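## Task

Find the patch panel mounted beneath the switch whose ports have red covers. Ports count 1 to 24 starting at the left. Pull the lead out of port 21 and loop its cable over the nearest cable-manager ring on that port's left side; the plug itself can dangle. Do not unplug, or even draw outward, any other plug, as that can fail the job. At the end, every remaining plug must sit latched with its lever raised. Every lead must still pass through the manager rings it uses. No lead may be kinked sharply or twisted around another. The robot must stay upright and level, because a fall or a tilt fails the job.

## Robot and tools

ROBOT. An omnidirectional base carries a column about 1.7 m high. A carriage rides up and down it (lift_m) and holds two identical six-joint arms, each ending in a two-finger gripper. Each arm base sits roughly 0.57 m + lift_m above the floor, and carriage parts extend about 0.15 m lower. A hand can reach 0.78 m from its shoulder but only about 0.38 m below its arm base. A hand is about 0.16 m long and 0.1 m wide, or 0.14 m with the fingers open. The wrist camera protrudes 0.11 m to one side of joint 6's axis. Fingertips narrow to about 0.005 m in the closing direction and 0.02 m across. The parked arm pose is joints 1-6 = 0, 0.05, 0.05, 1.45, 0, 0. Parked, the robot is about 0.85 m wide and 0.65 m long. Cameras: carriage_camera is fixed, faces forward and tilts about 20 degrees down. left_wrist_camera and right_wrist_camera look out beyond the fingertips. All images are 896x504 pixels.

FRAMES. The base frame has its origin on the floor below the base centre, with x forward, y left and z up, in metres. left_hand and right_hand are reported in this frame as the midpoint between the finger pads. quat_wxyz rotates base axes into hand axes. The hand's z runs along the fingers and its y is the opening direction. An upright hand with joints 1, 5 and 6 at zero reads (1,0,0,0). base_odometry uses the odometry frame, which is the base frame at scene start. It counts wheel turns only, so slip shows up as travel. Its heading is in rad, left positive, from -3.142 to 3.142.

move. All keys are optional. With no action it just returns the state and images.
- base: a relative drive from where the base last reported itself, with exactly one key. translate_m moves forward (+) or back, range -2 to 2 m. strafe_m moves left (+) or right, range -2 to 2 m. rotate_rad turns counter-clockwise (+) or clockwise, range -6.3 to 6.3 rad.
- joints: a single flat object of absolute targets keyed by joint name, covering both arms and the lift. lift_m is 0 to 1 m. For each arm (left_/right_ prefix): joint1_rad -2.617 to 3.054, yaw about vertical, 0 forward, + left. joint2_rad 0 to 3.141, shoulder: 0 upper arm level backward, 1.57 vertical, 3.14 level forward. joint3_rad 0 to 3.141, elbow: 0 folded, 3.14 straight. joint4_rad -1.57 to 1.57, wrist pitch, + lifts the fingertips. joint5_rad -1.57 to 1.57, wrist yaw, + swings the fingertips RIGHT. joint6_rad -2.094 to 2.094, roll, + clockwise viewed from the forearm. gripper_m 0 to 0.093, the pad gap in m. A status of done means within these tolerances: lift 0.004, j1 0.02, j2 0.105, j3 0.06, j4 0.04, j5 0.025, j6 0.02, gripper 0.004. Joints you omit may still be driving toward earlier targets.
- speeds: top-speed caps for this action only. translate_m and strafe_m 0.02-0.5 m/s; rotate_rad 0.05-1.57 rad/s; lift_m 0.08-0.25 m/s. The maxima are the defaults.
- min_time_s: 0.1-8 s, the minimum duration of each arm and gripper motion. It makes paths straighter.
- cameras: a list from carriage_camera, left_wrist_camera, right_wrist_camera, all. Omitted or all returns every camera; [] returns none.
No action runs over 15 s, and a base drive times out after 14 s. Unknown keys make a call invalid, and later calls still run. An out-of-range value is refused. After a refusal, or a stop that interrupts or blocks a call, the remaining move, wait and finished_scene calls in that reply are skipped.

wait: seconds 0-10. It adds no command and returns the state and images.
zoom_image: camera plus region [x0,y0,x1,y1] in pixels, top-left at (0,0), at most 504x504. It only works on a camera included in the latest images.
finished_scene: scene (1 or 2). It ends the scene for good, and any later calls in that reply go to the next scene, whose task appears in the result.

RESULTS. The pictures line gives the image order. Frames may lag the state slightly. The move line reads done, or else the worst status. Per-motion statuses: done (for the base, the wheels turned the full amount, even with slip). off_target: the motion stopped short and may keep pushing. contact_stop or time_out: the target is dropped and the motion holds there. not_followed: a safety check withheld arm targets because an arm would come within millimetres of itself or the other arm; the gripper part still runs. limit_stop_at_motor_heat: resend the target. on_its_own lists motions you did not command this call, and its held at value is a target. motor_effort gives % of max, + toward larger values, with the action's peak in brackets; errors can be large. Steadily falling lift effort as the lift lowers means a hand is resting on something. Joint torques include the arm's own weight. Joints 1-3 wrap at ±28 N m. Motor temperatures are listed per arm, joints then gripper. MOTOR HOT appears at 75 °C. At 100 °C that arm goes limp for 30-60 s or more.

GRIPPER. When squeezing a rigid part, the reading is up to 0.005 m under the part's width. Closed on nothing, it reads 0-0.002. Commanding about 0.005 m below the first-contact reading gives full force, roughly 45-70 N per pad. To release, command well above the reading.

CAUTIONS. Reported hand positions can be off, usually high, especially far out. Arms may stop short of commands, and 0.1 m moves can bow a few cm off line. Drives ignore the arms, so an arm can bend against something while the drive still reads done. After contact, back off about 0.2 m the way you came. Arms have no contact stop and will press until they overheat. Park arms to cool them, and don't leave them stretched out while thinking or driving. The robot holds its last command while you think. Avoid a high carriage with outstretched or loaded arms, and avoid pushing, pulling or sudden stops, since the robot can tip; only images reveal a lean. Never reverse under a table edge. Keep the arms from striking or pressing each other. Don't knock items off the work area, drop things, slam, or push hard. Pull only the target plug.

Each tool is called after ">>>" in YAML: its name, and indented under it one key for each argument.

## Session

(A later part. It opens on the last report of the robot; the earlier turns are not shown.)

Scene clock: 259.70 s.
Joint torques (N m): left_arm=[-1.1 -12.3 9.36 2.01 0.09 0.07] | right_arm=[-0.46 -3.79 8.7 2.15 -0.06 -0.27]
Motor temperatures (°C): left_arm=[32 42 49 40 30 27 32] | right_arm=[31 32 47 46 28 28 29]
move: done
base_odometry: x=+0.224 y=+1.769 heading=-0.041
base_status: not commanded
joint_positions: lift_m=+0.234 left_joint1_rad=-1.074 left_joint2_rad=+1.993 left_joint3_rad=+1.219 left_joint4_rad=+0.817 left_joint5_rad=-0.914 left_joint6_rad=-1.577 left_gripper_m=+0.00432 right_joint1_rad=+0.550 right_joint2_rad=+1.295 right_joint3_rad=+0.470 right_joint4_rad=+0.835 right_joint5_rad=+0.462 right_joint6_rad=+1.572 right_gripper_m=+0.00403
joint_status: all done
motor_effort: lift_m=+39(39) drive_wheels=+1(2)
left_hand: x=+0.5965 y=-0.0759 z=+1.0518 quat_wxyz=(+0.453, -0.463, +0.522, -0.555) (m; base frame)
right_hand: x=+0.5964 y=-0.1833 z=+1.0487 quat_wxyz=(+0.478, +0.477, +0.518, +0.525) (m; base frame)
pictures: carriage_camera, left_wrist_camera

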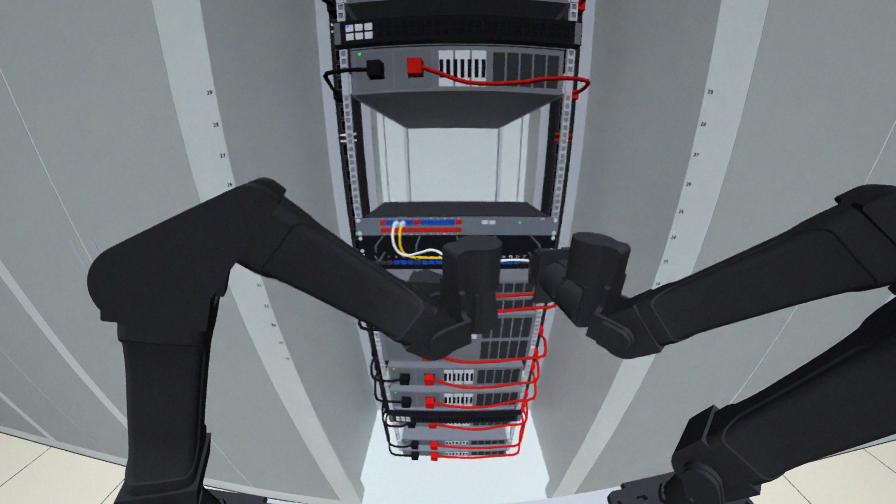

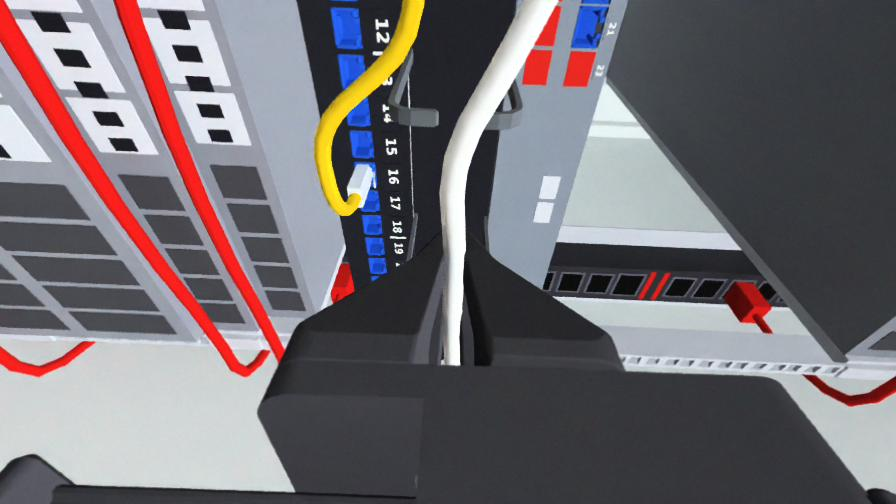

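>>> move:
  base: {"strafe_m": 0.0215}
  speeds: {"strafe_m": 0.03}
  cameras: ["right_wrist_camera"]

>>> move:
  base: {"translate_m": 0.02}
  speeds: {"translate_m": 0.03}

>>> zoom_image:
  camera: "left_wrist_camera"
  region: [380, 40, 580, 240]

>>> zoom_image:
  camera: "carriage_camera"
  region: [490, 235, 550, 285]

>>> zoom_image:
  camera: "right_wrist_camera"
  region: [350, 50, 550, 250]

Scene clock: 265.17 s.
Joint torques (N m): left_arm=[-0.62 -12.33 9.36 2 -0.02 0.09] | right_arm=[0.57 -3.82 8.69 2.15 -0.17 -0.27]
Motor temperatures (°C): left_arm=[32 42 49 40 30 27 32] | right_arm=[31 32 48 46 28 28 29]
move: done
base_odometry: x=+0.225 y=+1.790 heading=-0.042
base_status: done
joint_positions: lift_m=+0.234 left_joint1_rad=-1.079 left_joint2_rad=+1.993 left_joint3_rad=+1.219 left_joint4_rad=+0.819 left_joint5_rad=-0.905 left_joint6_rad=-1.577 left_gripper_m=+0.00432 right_joint1_rad=+0.538 right_joint2_rad=+1.295 right_joint3_rad=+0.470 right_joint4_rad=+0.836 right_joint5_rad=+0.472 right_joint6_rad=+1.572 right_gripper_m=+0.00403
joint_status: not commanded
motor_effort: lift_m=+39(39) drive_wheels=+1(10)
left_hand: x=+0.5944 y=-0.0792 z=+1.0522 quat_wxyz=(+0.450, -0.460, +0.524, -0.558) (m; base frame)
right_hand: x=+0.5981 y=-0.1893 z=+1.0488 quat_wxyz=(+0.484, +0.482, +0.512, +0.520) (m; base frame)
pictures: right_wrist_camera

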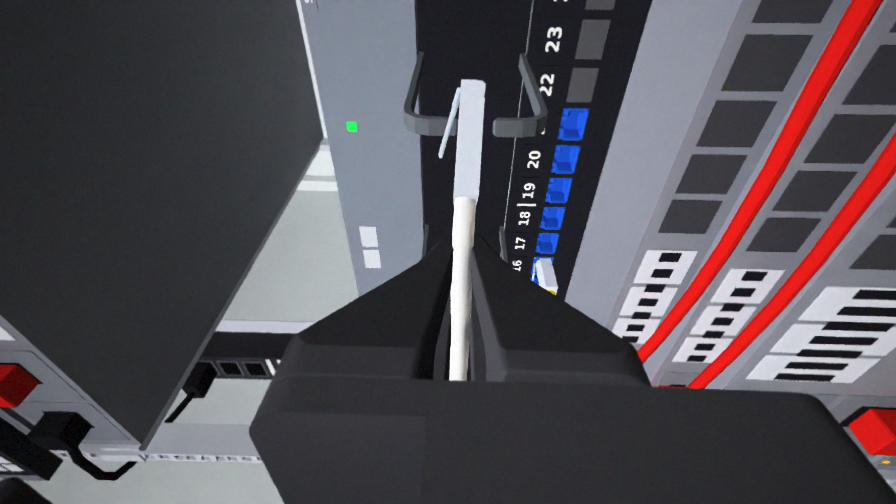

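Scene clock: 266.27 s.
Joint torques (N m): left_arm=[-0.76 -12.31 9.39 1.97 0.03 0.16] | right_arm=[0.51 -3.79 8.72 2.14 -0.11 -0.26]
Motor temperatures (°C): left_arm=[32 42 49 40 30 27 32] | right_arm=[31 32 48 45 28 28 29]
move: done
base_odometry: x=+0.244 y=+1.789 heading=-0.042
base_status: done
joint_positions: lift_m=+0.234 left_joint1_rad=-1.077 left_joint2_rad=+1.993 left_joint3_rad=+1.219 left_joint4_rad=+0.821 left_joint5_rad=-0.909 left_joint6_rad=-1.577 left_gripper_m=+0.00432 right_joint1_rad=+0.540 right_joint2_rad=+1.295 right_joint3_rad=+0.470 right_joint4_rad=+0.836 right_joint5_rad=+0.467 right_joint6_rad=+1.572 right_gripper_m=+0.00403
joint_status: not commanded
motor_effort: lift_m=+38(39) drive_wheels=-3(10)
left_hand: x=+0.5949 y=-0.0782 z=+1.0525 quat_wxyz=(+0.451, -0.461, +0.523, -0.558) (m; base frame)
right_hand: x=+0.5978 y=-0.1877 z=+1.0488 quat_wxyz=(+0.482, +0.481, +0.514, +0.522) (m; base frame)
pictures: carriage_camera, left_wrist_camera, right_wrist_camera

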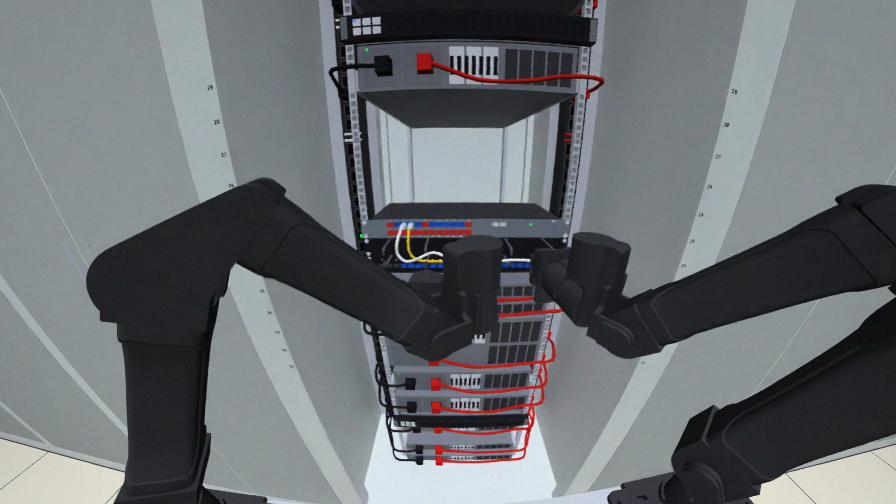

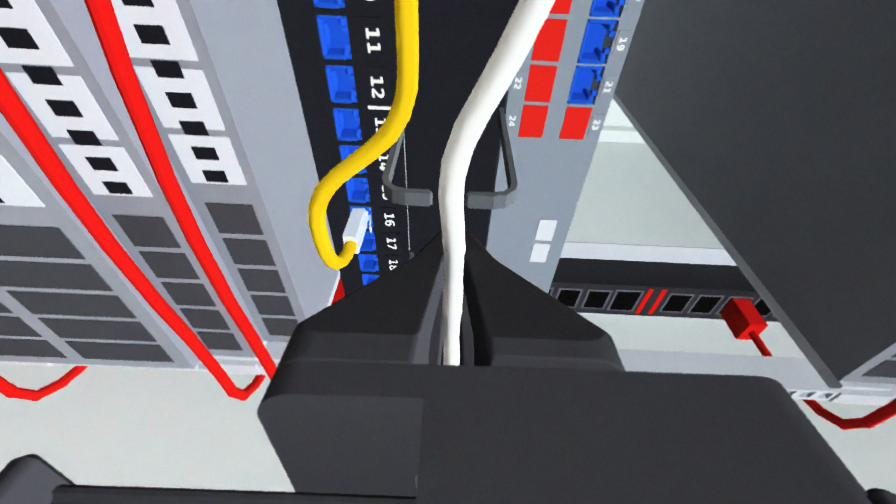

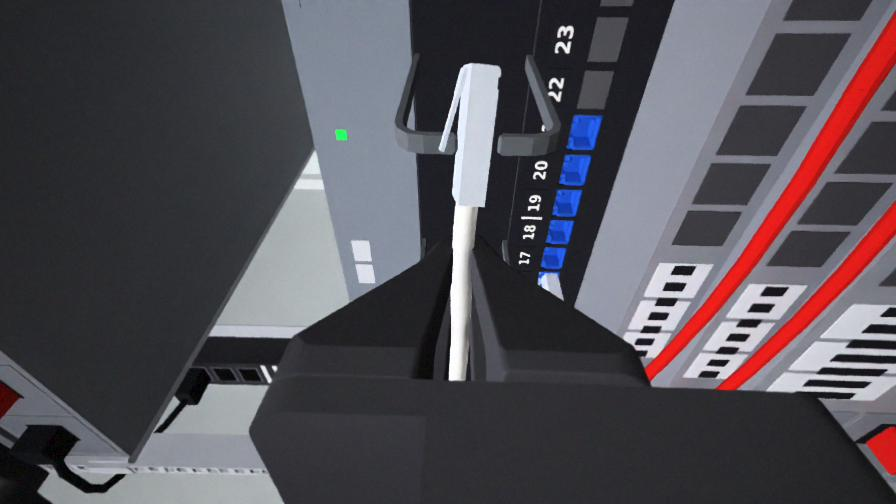

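Scaled by 2.520 from the camera's 896x504 image, which has a finer 1280x720 frame.

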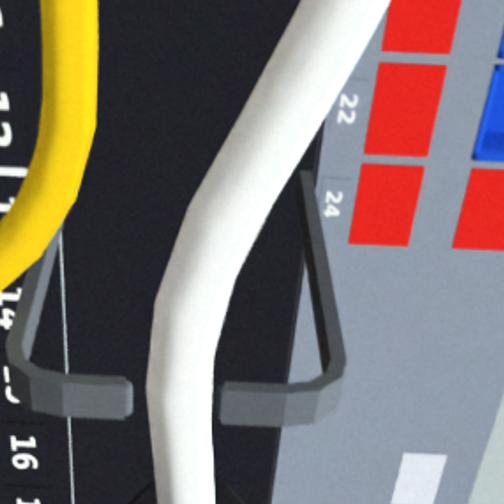

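Scaled by 8.400 from the camera's 896x504 image, which has a finer 1280x720 frame.

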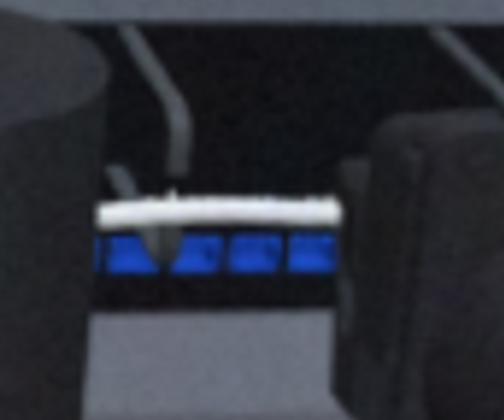

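Scaled by 2.520 from the camera's 896x504 image, which has a finer 1280x720 frame.

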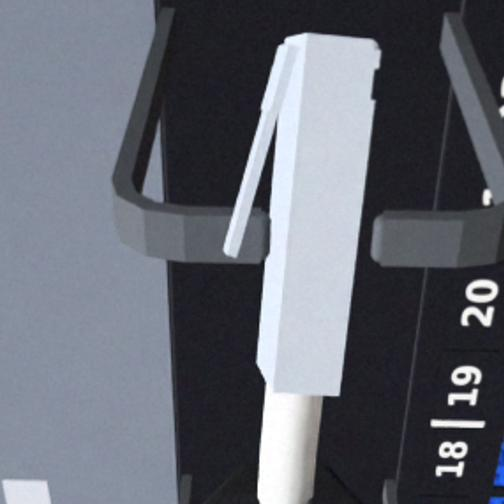

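>>> move:
  joints: {"lift_m": 0.2312}
  speeds: {"lift_m": 0.08}
  cameras: ["carriage_camera"]

>>> move:
  joints: {"right_joint1_rad": 0.498, "right_joint2_rad": 1.373, "right_joint3_rad": 0.551, "right_joint4_rad": 0.850, "right_joint5_rad": 0.398, "right_joint6_rad": 1.572, "right_gripper_m": 0.003}
  min_time_s: 1.2

>>> zoom_image:
  camera: "carriage_camera"
  region: [490, 235, 550, 285]

>>> zoom_image:
  camera: "right_wrist_camera"
  region: [350, 50, 550, 250]

Scene clock: 267.97 s.
Joint torques (N m): left_arm=[-0.8 -12.29 9.26 1.97 0.04 0.12] | right_arm=[0.46 -3.85 8.72 2.12 -0.1 -0.26]
Motor temperatures (°C): left_arm=[32 42 49 40 30 27 32] | right_arm=[31 32 48 45 28 28 29]
move: done
base_odometry: x=+0.244 y=+1.789 heading=-0.042
base_status: not commanded
joint_positions: lift_m=+0.231 left_joint1_rad=-1.077 left_joint2_rad=+1.994 left_joint3_rad=+1.219 left_joint4_rad=+0.822 left_joint5_rad=-0.909 left_joint6_rad=-1.578 left_gripper_m=+0.00432 right_joint1_rad=+0.540 right_joint2_rad=+1.295 right_joint3_rad=+0.470 right_joint4_rad=+0.838 right_joint5_rad=+0.467 right_joint6_rad=+1.572 right_gripper_m=+0.00403
joint_status: all done
motor_effort: lift_m=+38(39) drive_wheels=-2(4)
left_hand: x=+0.5950 y=-0.0782 z=+1.0492 quat_wxyz=(+0.451, -0.461, +0.523, -0.558) (m; base frame)
right_hand: x=+0.5978 y=-0.1877 z=+1.0466 quat_wxyz=(+0.482, +0.480, +0.513, +0.523) (m; base frame)
pictures: carriage_camera

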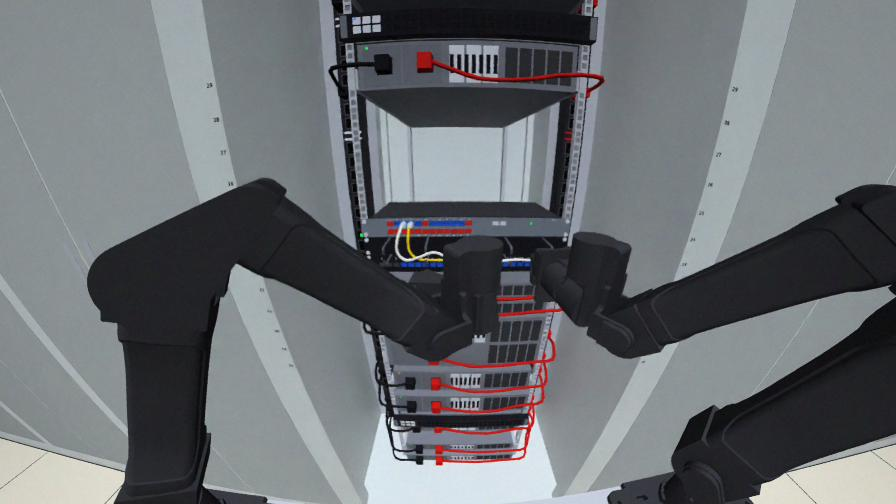

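Scene clock: 269.47 s.
Joint torques (N m): left_arm=[-0.76 -12.42 9.31 1.99 0.04 0.11] | right_arm=[-0.87 -3.36 9.89 2.14 -0.29 -0.26]
Motor temperatures (°C): left_arm=[32 43 49 40 30 27 32] | right_arm=[31 32 48 45 28 28 29]
move: off_target
base_odometry: x=+0.244 y=+1.789 heading=-0.042
base_status: not commanded
joint_positions: lift_m=+0.231 left_joint1_rad=-1.077 left_joint2_rad=+1.994 left_joint3_rad=+1.219 left_joint4_rad=+0.822 left_joint5_rad=-0.909 left_joint6_rad=-1.578 left_gripper_m=+0.00432 right_joint1_rad=+0.510 right_joint2_rad=+1.356 right_joint3_rad=+0.518 right_joint4_rad=+0.848 right_joint5_rad=+0.431 right_joint6_rad=+1.572 right_gripper_m=+0.00403
joint_status: right_joint5_rad off_target (ended at +0.431, target +0.398); the others done
motor_effort: lift_m=+38(39) drive_wheels=-3(4)
left_hand: x=+0.5950 y=-0.0782 z=+1.0492 quat_wxyz=(+0.451, -0.461, +0.523, -0.558) (m; base frame)
right_hand: x=+0.6133 y=-0.1862 z=+1.0470 quat_wxyz=(+0.481, +0.479, +0.516, +0.523) (m; base frame)
pictures: carriage_camera, left_wrist_camera, right_wrist_camera

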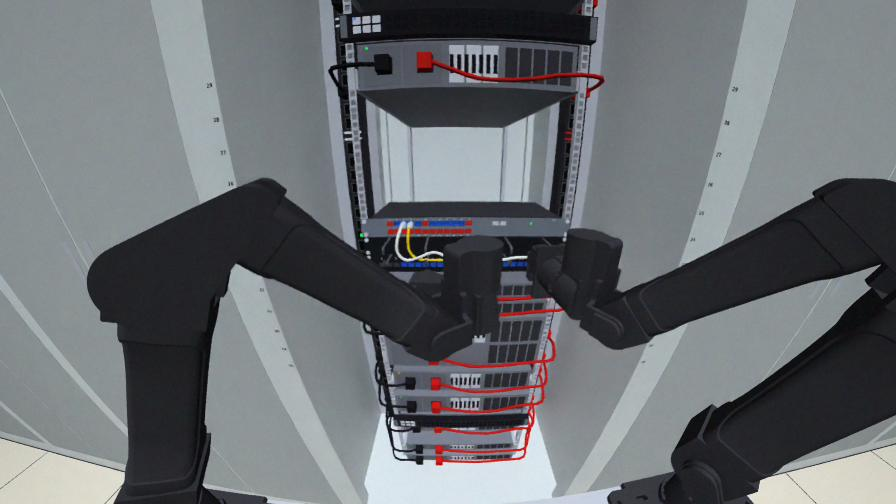

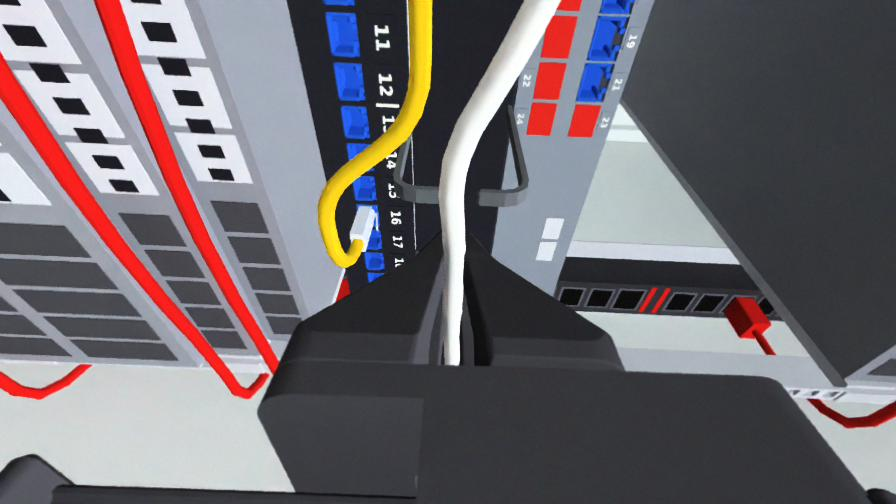

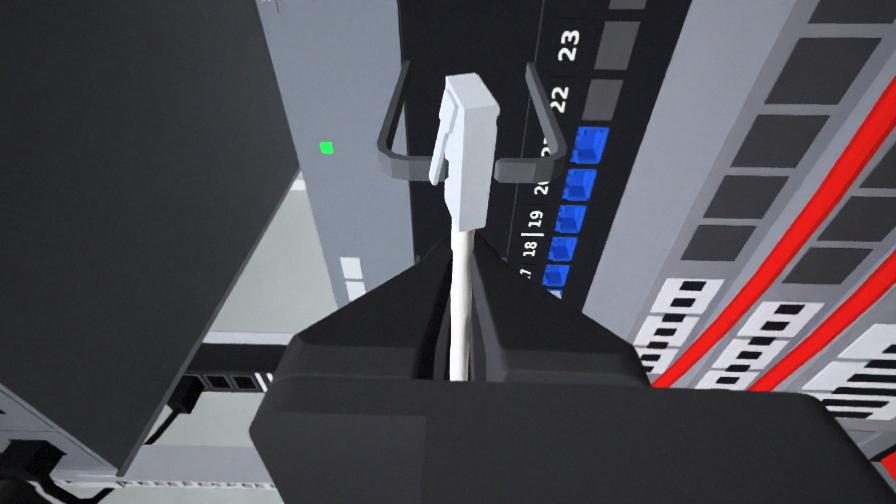

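Scaled by 8.400 from the camera's 896x504 image, which has a finer 1280x720 frame.

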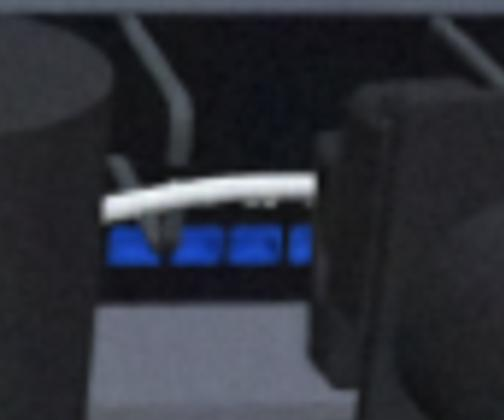

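Scaled by 2.520 from the camera's 896x504 image, which has a finer 1280x720 frame.

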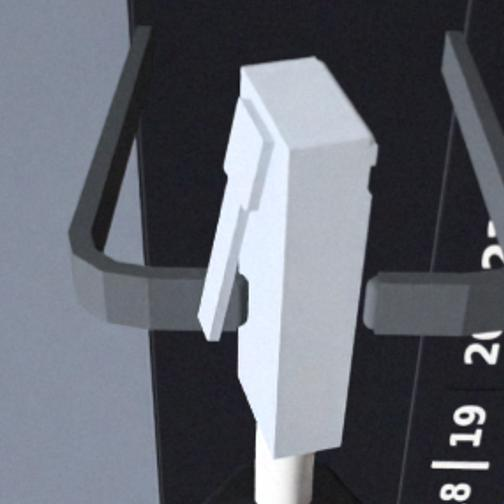

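>>> move:
  cameras: ["all"]

Scene clock: 270.73 s.
Joint torques (N m): left_arm=[-0.72 -12.4 9.25 1.99 0.03 0.05] | right_arm=[-0.87 -3.38 9.87 2.15 -0.29 -0.27]
Motor temperatures (°C): left_arm=[32 43 49 40 30 27 32] | right_arm=[31 32 48 46 28 28 29]
base_odometry: x=+0.244 y=+1.789 heading=-0.042
base_status: not commanded
joint_positions: lift_m=+0.231 left_joint1_rad=-1.077 left_joint2_rad=+1.994 left_joint3_rad=+1.219 left_joint4_rad=+0.822 left_joint5_rad=-0.909 left_joint6_rad=-1.578 left_gripper_m=+0.00432 right_joint1_rad=+0.509 right_joint2_rad=+1.356 right_joint3_rad=+0.518 right_joint4_rad=+0.849 right_joint5_rad=+0.430 right_joint6_rad=+1.572 right_gripper_m=+0.00403
joint_status: right_joint5_rad off_target (ended at +0.431, target +0.398); the others done
motor_effort: lift_m=+38(39) drive_wheels=-3(4)
left_hand: x=+0.5950 y=-0.0782 z=+1.0492 quat_wxyz=(+0.451, -0.461, +0.523, -0.558) (m; base frame)
right_hand: x=+0.6133 y=-0.1863 z=+1.0471 quat_wxyz=(+0.481, +0.479, +0.515, +0.523) (m; base frame)
pictures: carriage_camera, left_wrist_camera, right_wrist_camera

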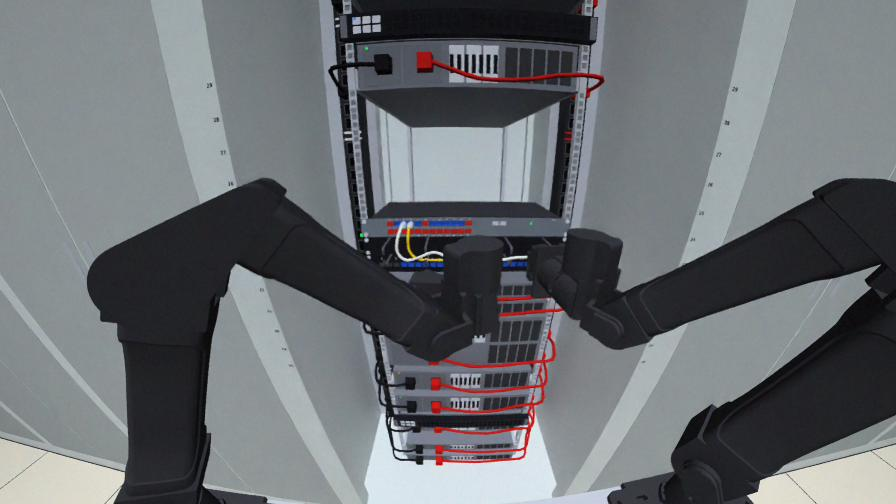

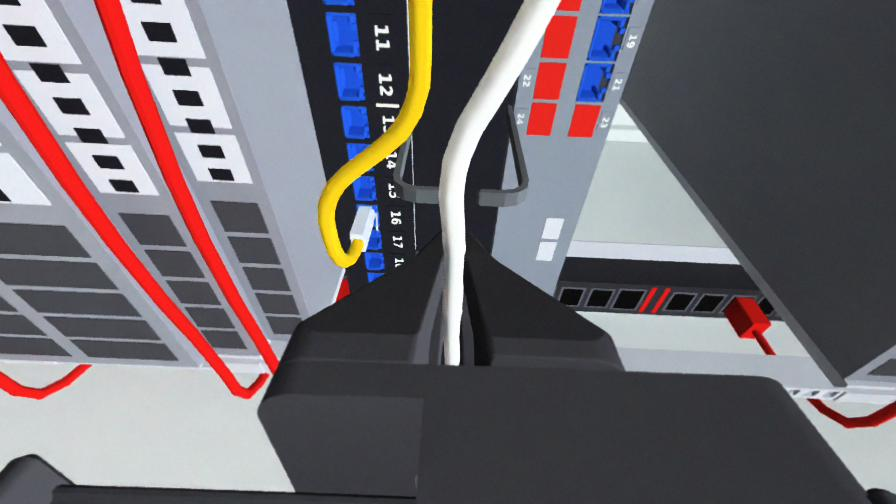

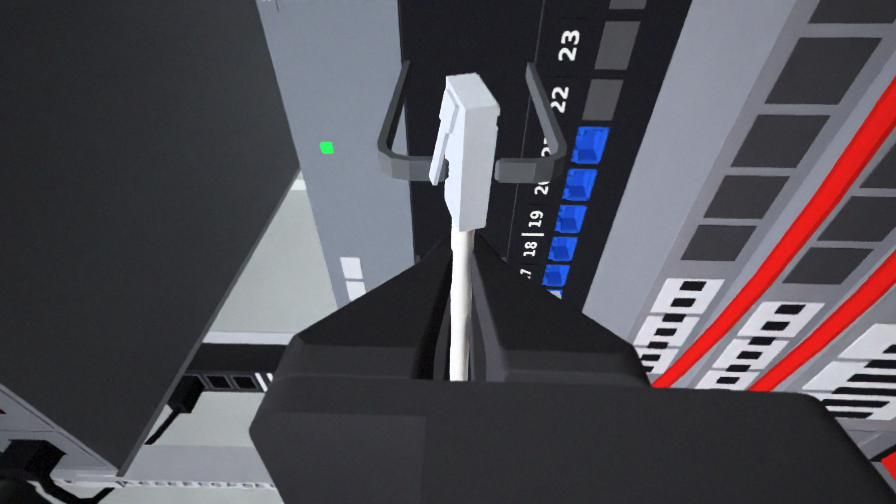

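>>> zoom_image:
  camera: "carriage_camera"
  region: [490, 235, 550, 285]

>>> zoom_image:
  camera: "right_wrist_camera"
  region: [340, 40, 620, 280]

>>> zoom_image:
  camera: "left_wrist_camera"
  region: [320, 80, 600, 320]

Scaled by 8.400 from the camera's 896x504 image, which has a finer 1280x720 frame.

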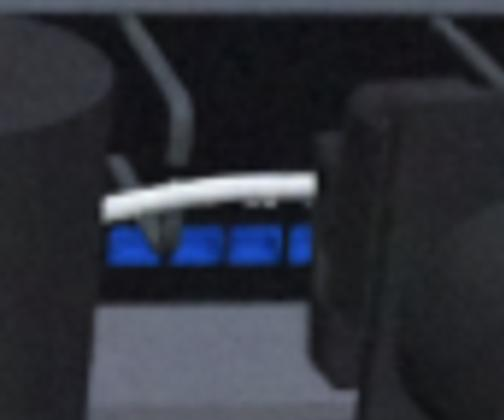

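Scaled by 1.800 from the camera's 896x504 image, which has a finer 1280x720 frame.

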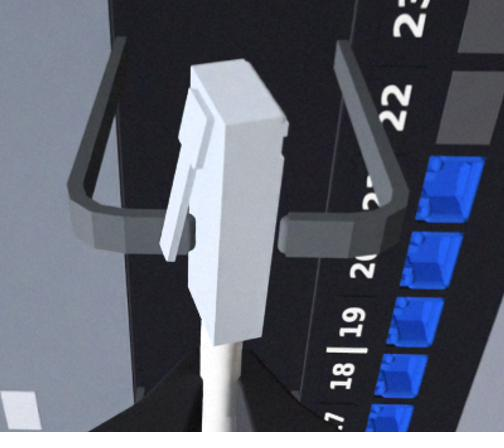

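Scaled by 1.800 from the camera's 896x504 image, which has a finer 1280x720 frame.

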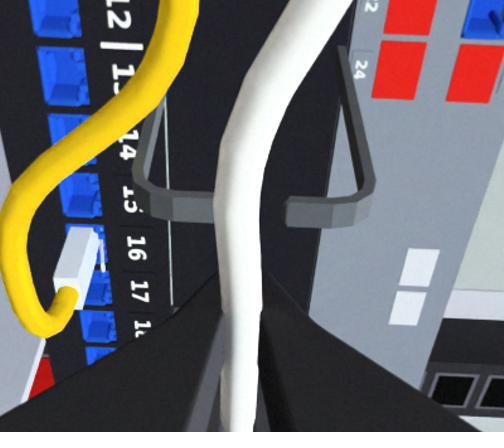

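>>> zoom_image:
  camera: "right_wrist_camera"
  region: [500, 0, 660, 160]

>>> zoom_image:
  camera: "right_wrist_camera"
  region: [500, 140, 660, 300]

Scaled by 3.150 from the camera's 896x504 image, which has a finer 1280x720 frame.

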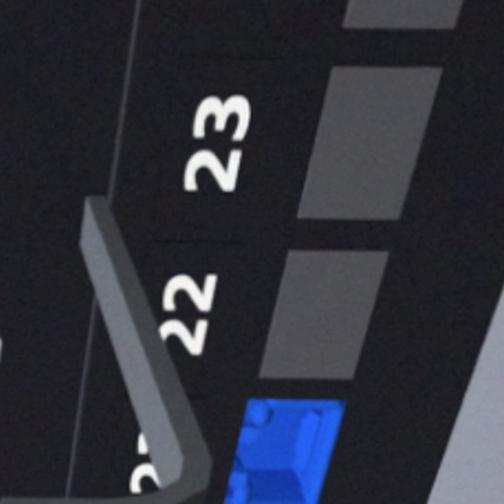

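Scaled by 3.150 from the camera's 896x504 image, which has a finer 1280x720 frame.

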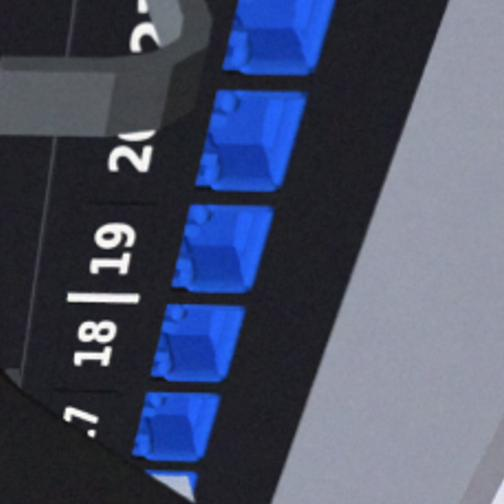

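>>> zoom_image:
  camera: "left_wrist_camera"
  region: [300, 0, 460, 160]

>>> zoom_image:
  camera: "left_wrist_camera"
  region: [320, 140, 480, 300]

Scaled by 3.150 from the camera's 896x504 image, which has a finer 1280x720 frame.

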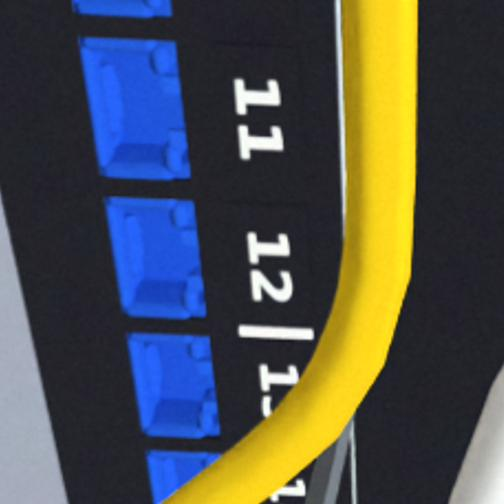

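Scaled by 3.150 from the camera's 896x504 image, which has a finer 1280x720 frame.

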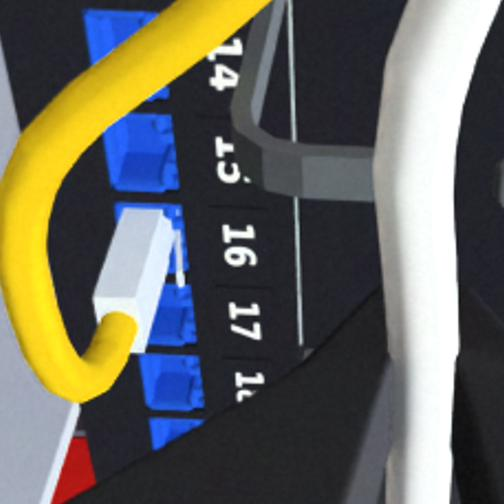

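>>> zoom_image:
  camera: "right_wrist_camera"
  region: [370, 60, 520, 180]

>>> zoom_image:
  camera: "right_wrist_camera"
  region: [400, 140, 520, 260]

Scaled by 3.360 from the camera's 896x504 image, which has a finer 1280x720 frame.

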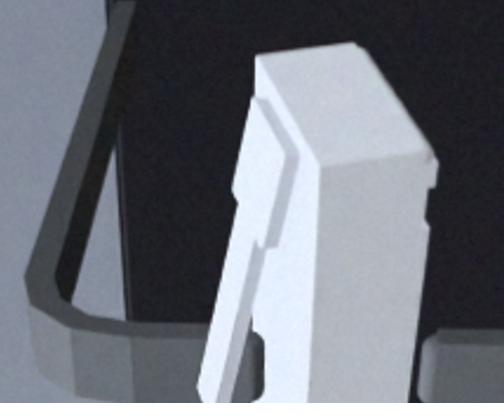

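Scaled by 4.200 from the camera's 896x504 image, which has a finer 1280x720 frame.

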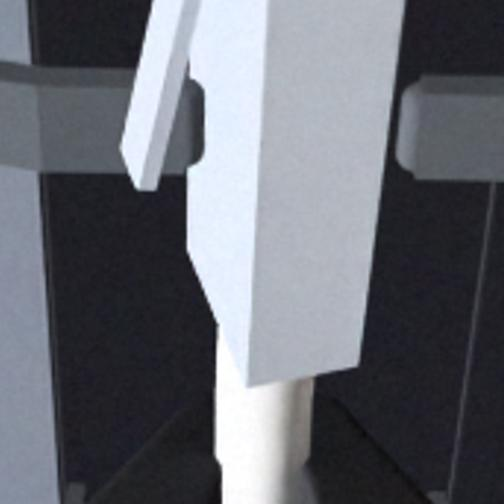

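>>> move:
  base: {"translate_m": -0.02}
  joints: {"right_joint1_rad": 0.509, "right_joint2_rad": 1.36, "right_joint3_rad": 0.53, "right_joint4_rad": 0.85, "right_joint5_rad": 0.43, "right_joint6_rad": 1.572}
  speeds: {"translate_m": 0.02}
  min_time_s: 1.0

>>> zoom_image:
  camera: "right_wrist_camera"
  region: [340, 40, 620, 280]

>>> zoom_image:
  camera: "carriage_camera"
  region: [490, 235, 550, 285]

Scene clock: 295.43 s.
Joint torques (N m): left_arm=[-0.83 -12.48 9.35 1.97 0.02 0.07] | right_arm=[0.34 -4.67 8.1 2.14 0.05 -0.26]
Motor temperatures (°C): left_arm=[32 46 49 41 30 27 33] | right_arm=[31 32 48 48 28 28 29]
move: done
base_odometry: x=+0.225 y=+1.790 heading=-0.042
base_status: done
joint_positions: lift_m=+0.231 left_joint1_rad=-1.077 left_joint2_rad=+1.994 left_joint3_rad=+1.219 left_joint4_rad=+0.822 left_joint5_rad=-0.907 left_joint6_rad=-1.578 left_gripper_m=+0.00432 right_joint1_rad=+0.508 right_joint2_rad=+1.357 right_joint3_rad=+0.518 right_joint4_rad=+0.849 right_joint5_rad=+0.427 right_joint6_rad=+1.572 right_gripper_m=+0.00403
joint_status: all done
motor_effort: lift_m=+38(38) drive_wheels=+0(8)
left_hand: x=+0.5951 y=-0.0784 z=+1.0492 quat_wxyz=(+0.450, -0.461, +0.523, -0.558) (m; base frame)
right_hand: x=+0.6134 y=-0.1860 z=+1.0470 quat_wxyz=(+0.480, +0.479, +0.516, +0.524) (m; base frame)
pictures: carriage_camera, left_wrist_camera, right_wrist_camera

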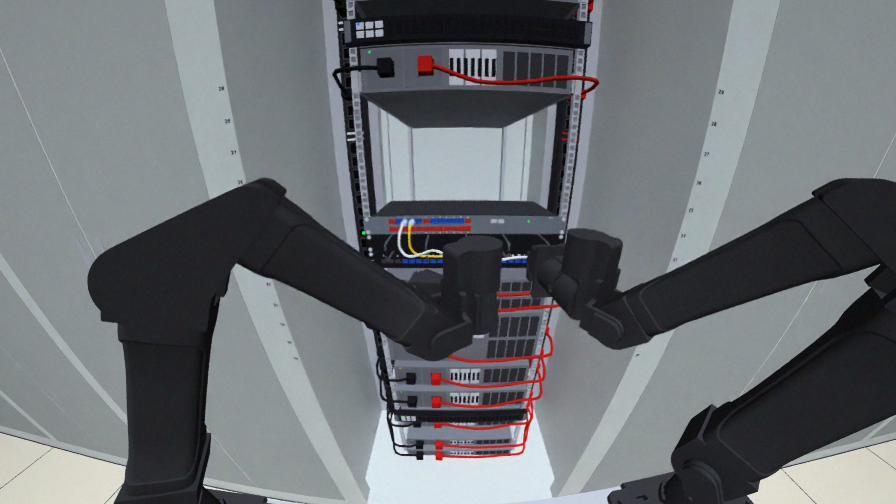

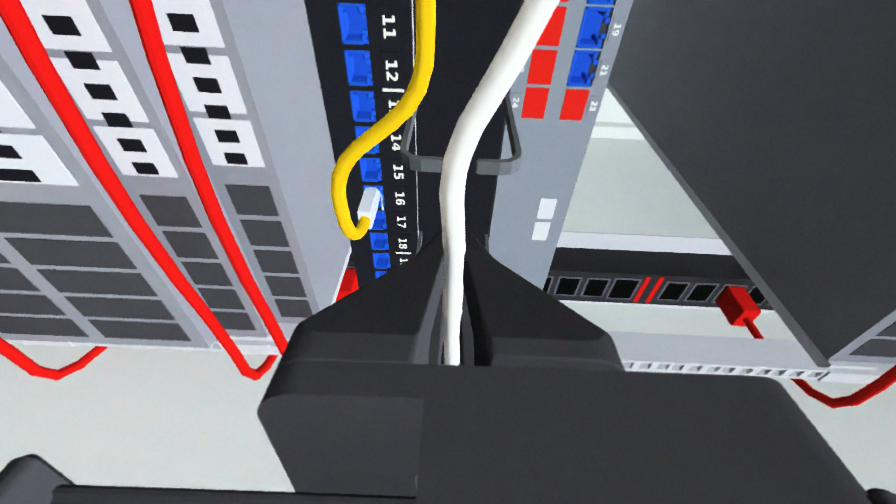

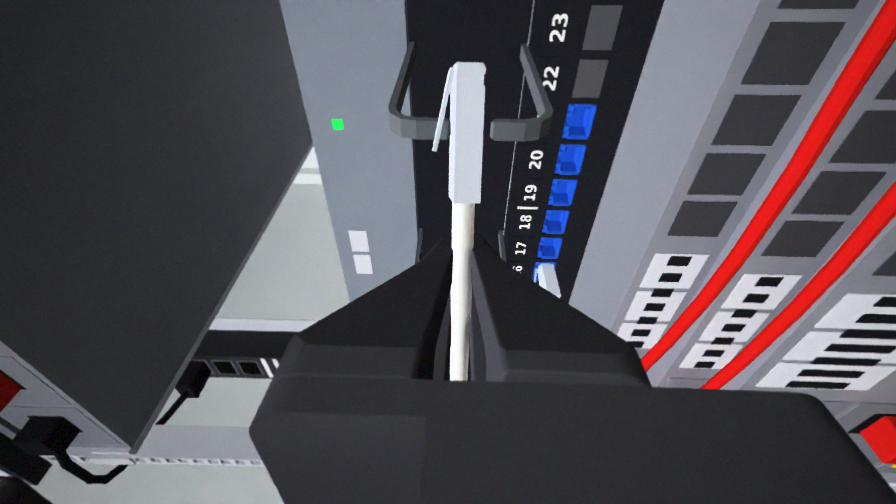

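Scaled by 1.800 from the camera's 896x504 image, which has a finer 1280x720 frame.

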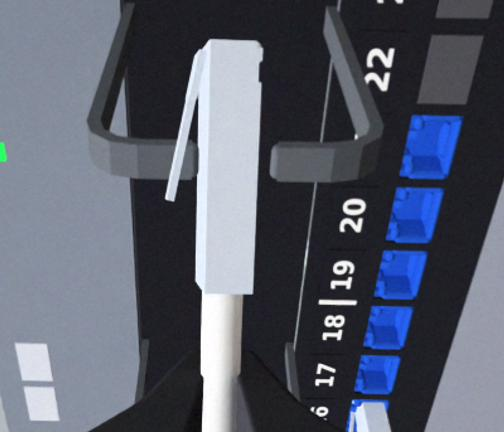

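Scaled by 8.400 from the camera's 896x504 image, which has a finer 1280x720 frame.

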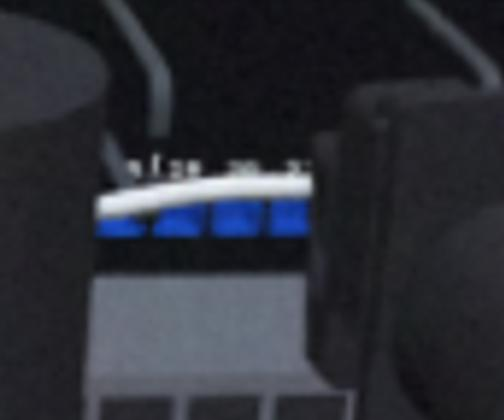

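>>> move:
  joints: {"right_joint1_rad": 0.591, "right_joint2_rad": 1.397, "right_joint3_rad": 0.467, "right_joint4_rad": 0.92, "right_joint5_rad": 0.596, "right_joint6_rad": 1.995}
  min_time_s: 3.0

>>> zoom_image:
  camera: "carriage_camera"
  region: [480, 230, 560, 290]

>>> zoom_image:
  camera: "right_wrist_camera"
  region: [340, 0, 640, 300]

Scene clock: 300.67 s.
Joint torques (N m): left_arm=[-0.81 -12.42 9.28 1.95 0.04 0.11] | right_arm=[0.79 -3.99 5.94 2.21 0.17 -0.11]
Motor temperatures (°C): left_arm=[32 47 49 41 30 27 33] | right_arm=[31 32 48 47 28 28 29]
move: done
base_odometry: x=+0.225 y=+1.790 heading=-0.042
base_status: not commanded
joint_positions: lift_m=+0.231 left_joint1_rad=-1.077 left_joint2_rad=+1.994 left_joint3_rad=+1.219 left_joint4_rad=+0.823 left_joint5_rad=-0.907 left_joint6_rad=-1.578 left_gripper_m=+0.00432 right_joint1_rad=+0.585 right_joint2_rad=+1.386 right_joint3_rad=+0.477 right_joint4_rad=+0.909 right_joint5_rad=+0.584 right_joint6_rad=+1.980 right_gripper_m=+0.00403
joint_status: all done
motor_effort: lift_m=+38(39) drive_wheels=-1(2)
left_hand: x=+0.5951 y=-0.0784 z=+1.0494 quat_wxyz=(+0.450, -0.461, +0.522, -0.559) (m; base frame)
right_hand: x=+0.6019 y=-0.1854 z=+1.0317 quat_wxyz=(+0.388, +0.591, +0.388, +0.591) (m; base frame)
pictures: carriage_camera, left_wrist_camera, right_wrist_camera

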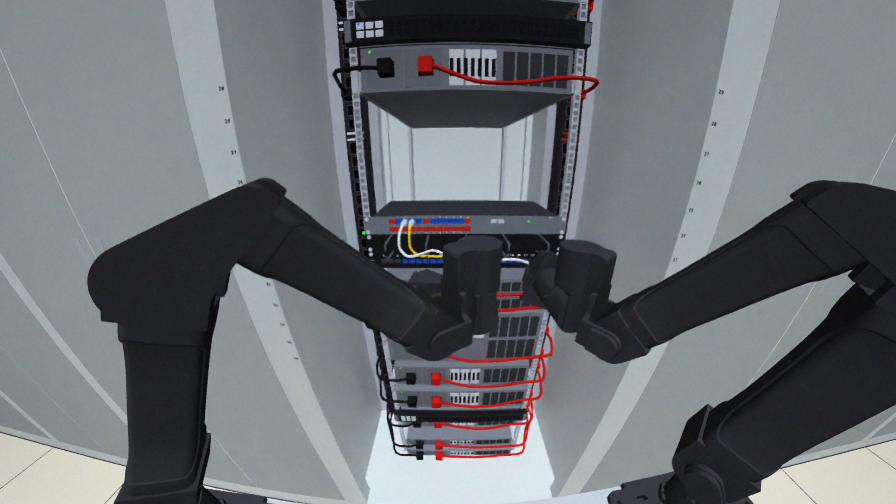

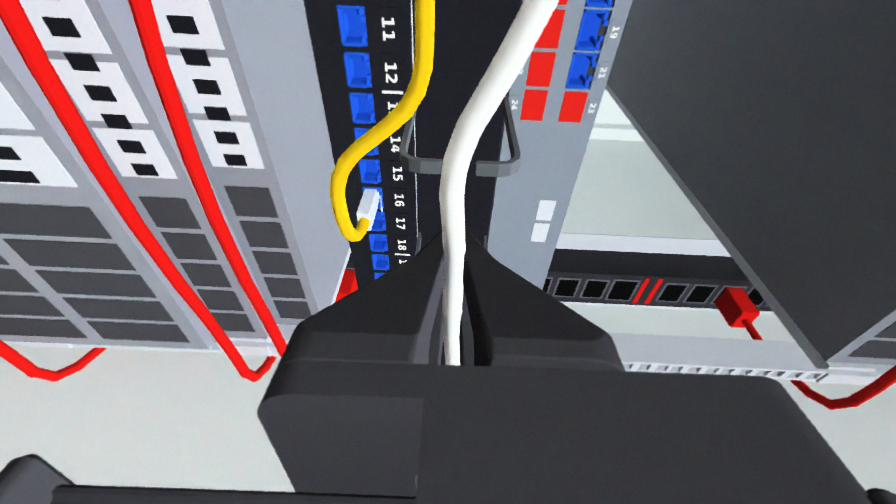

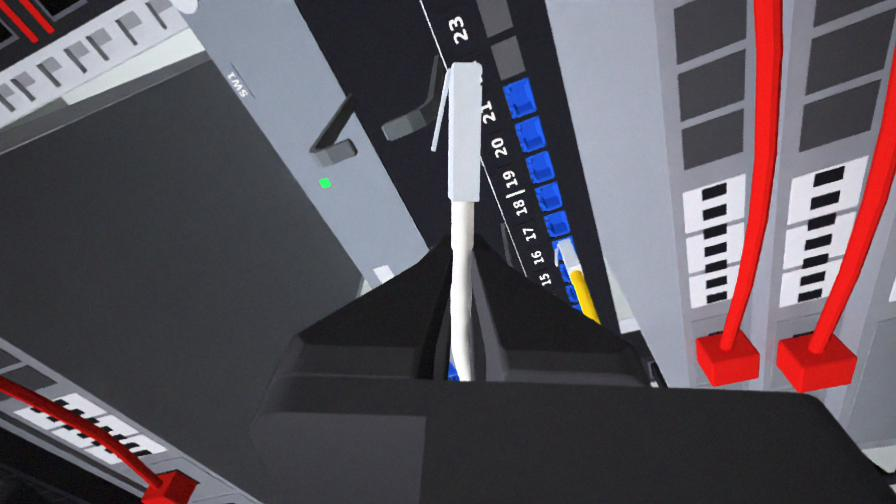

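Scaled by 6.300 from the camera's 896x504 image, which has a finer 1280x720 frame.

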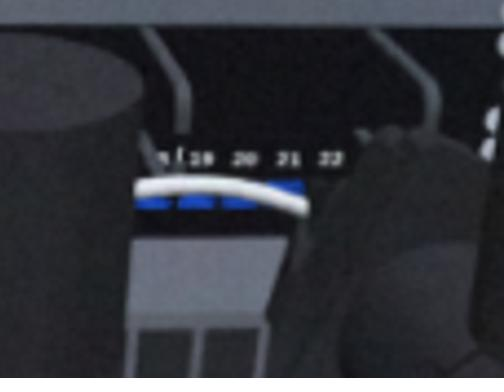

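Scaled by 1.680 from the camera's 896x504 image, which has a finer 1280x720 frame.

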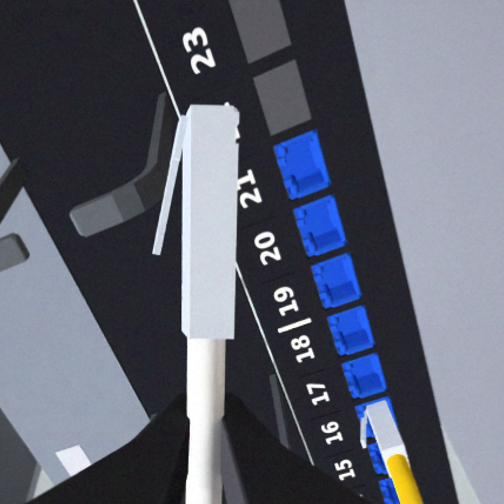

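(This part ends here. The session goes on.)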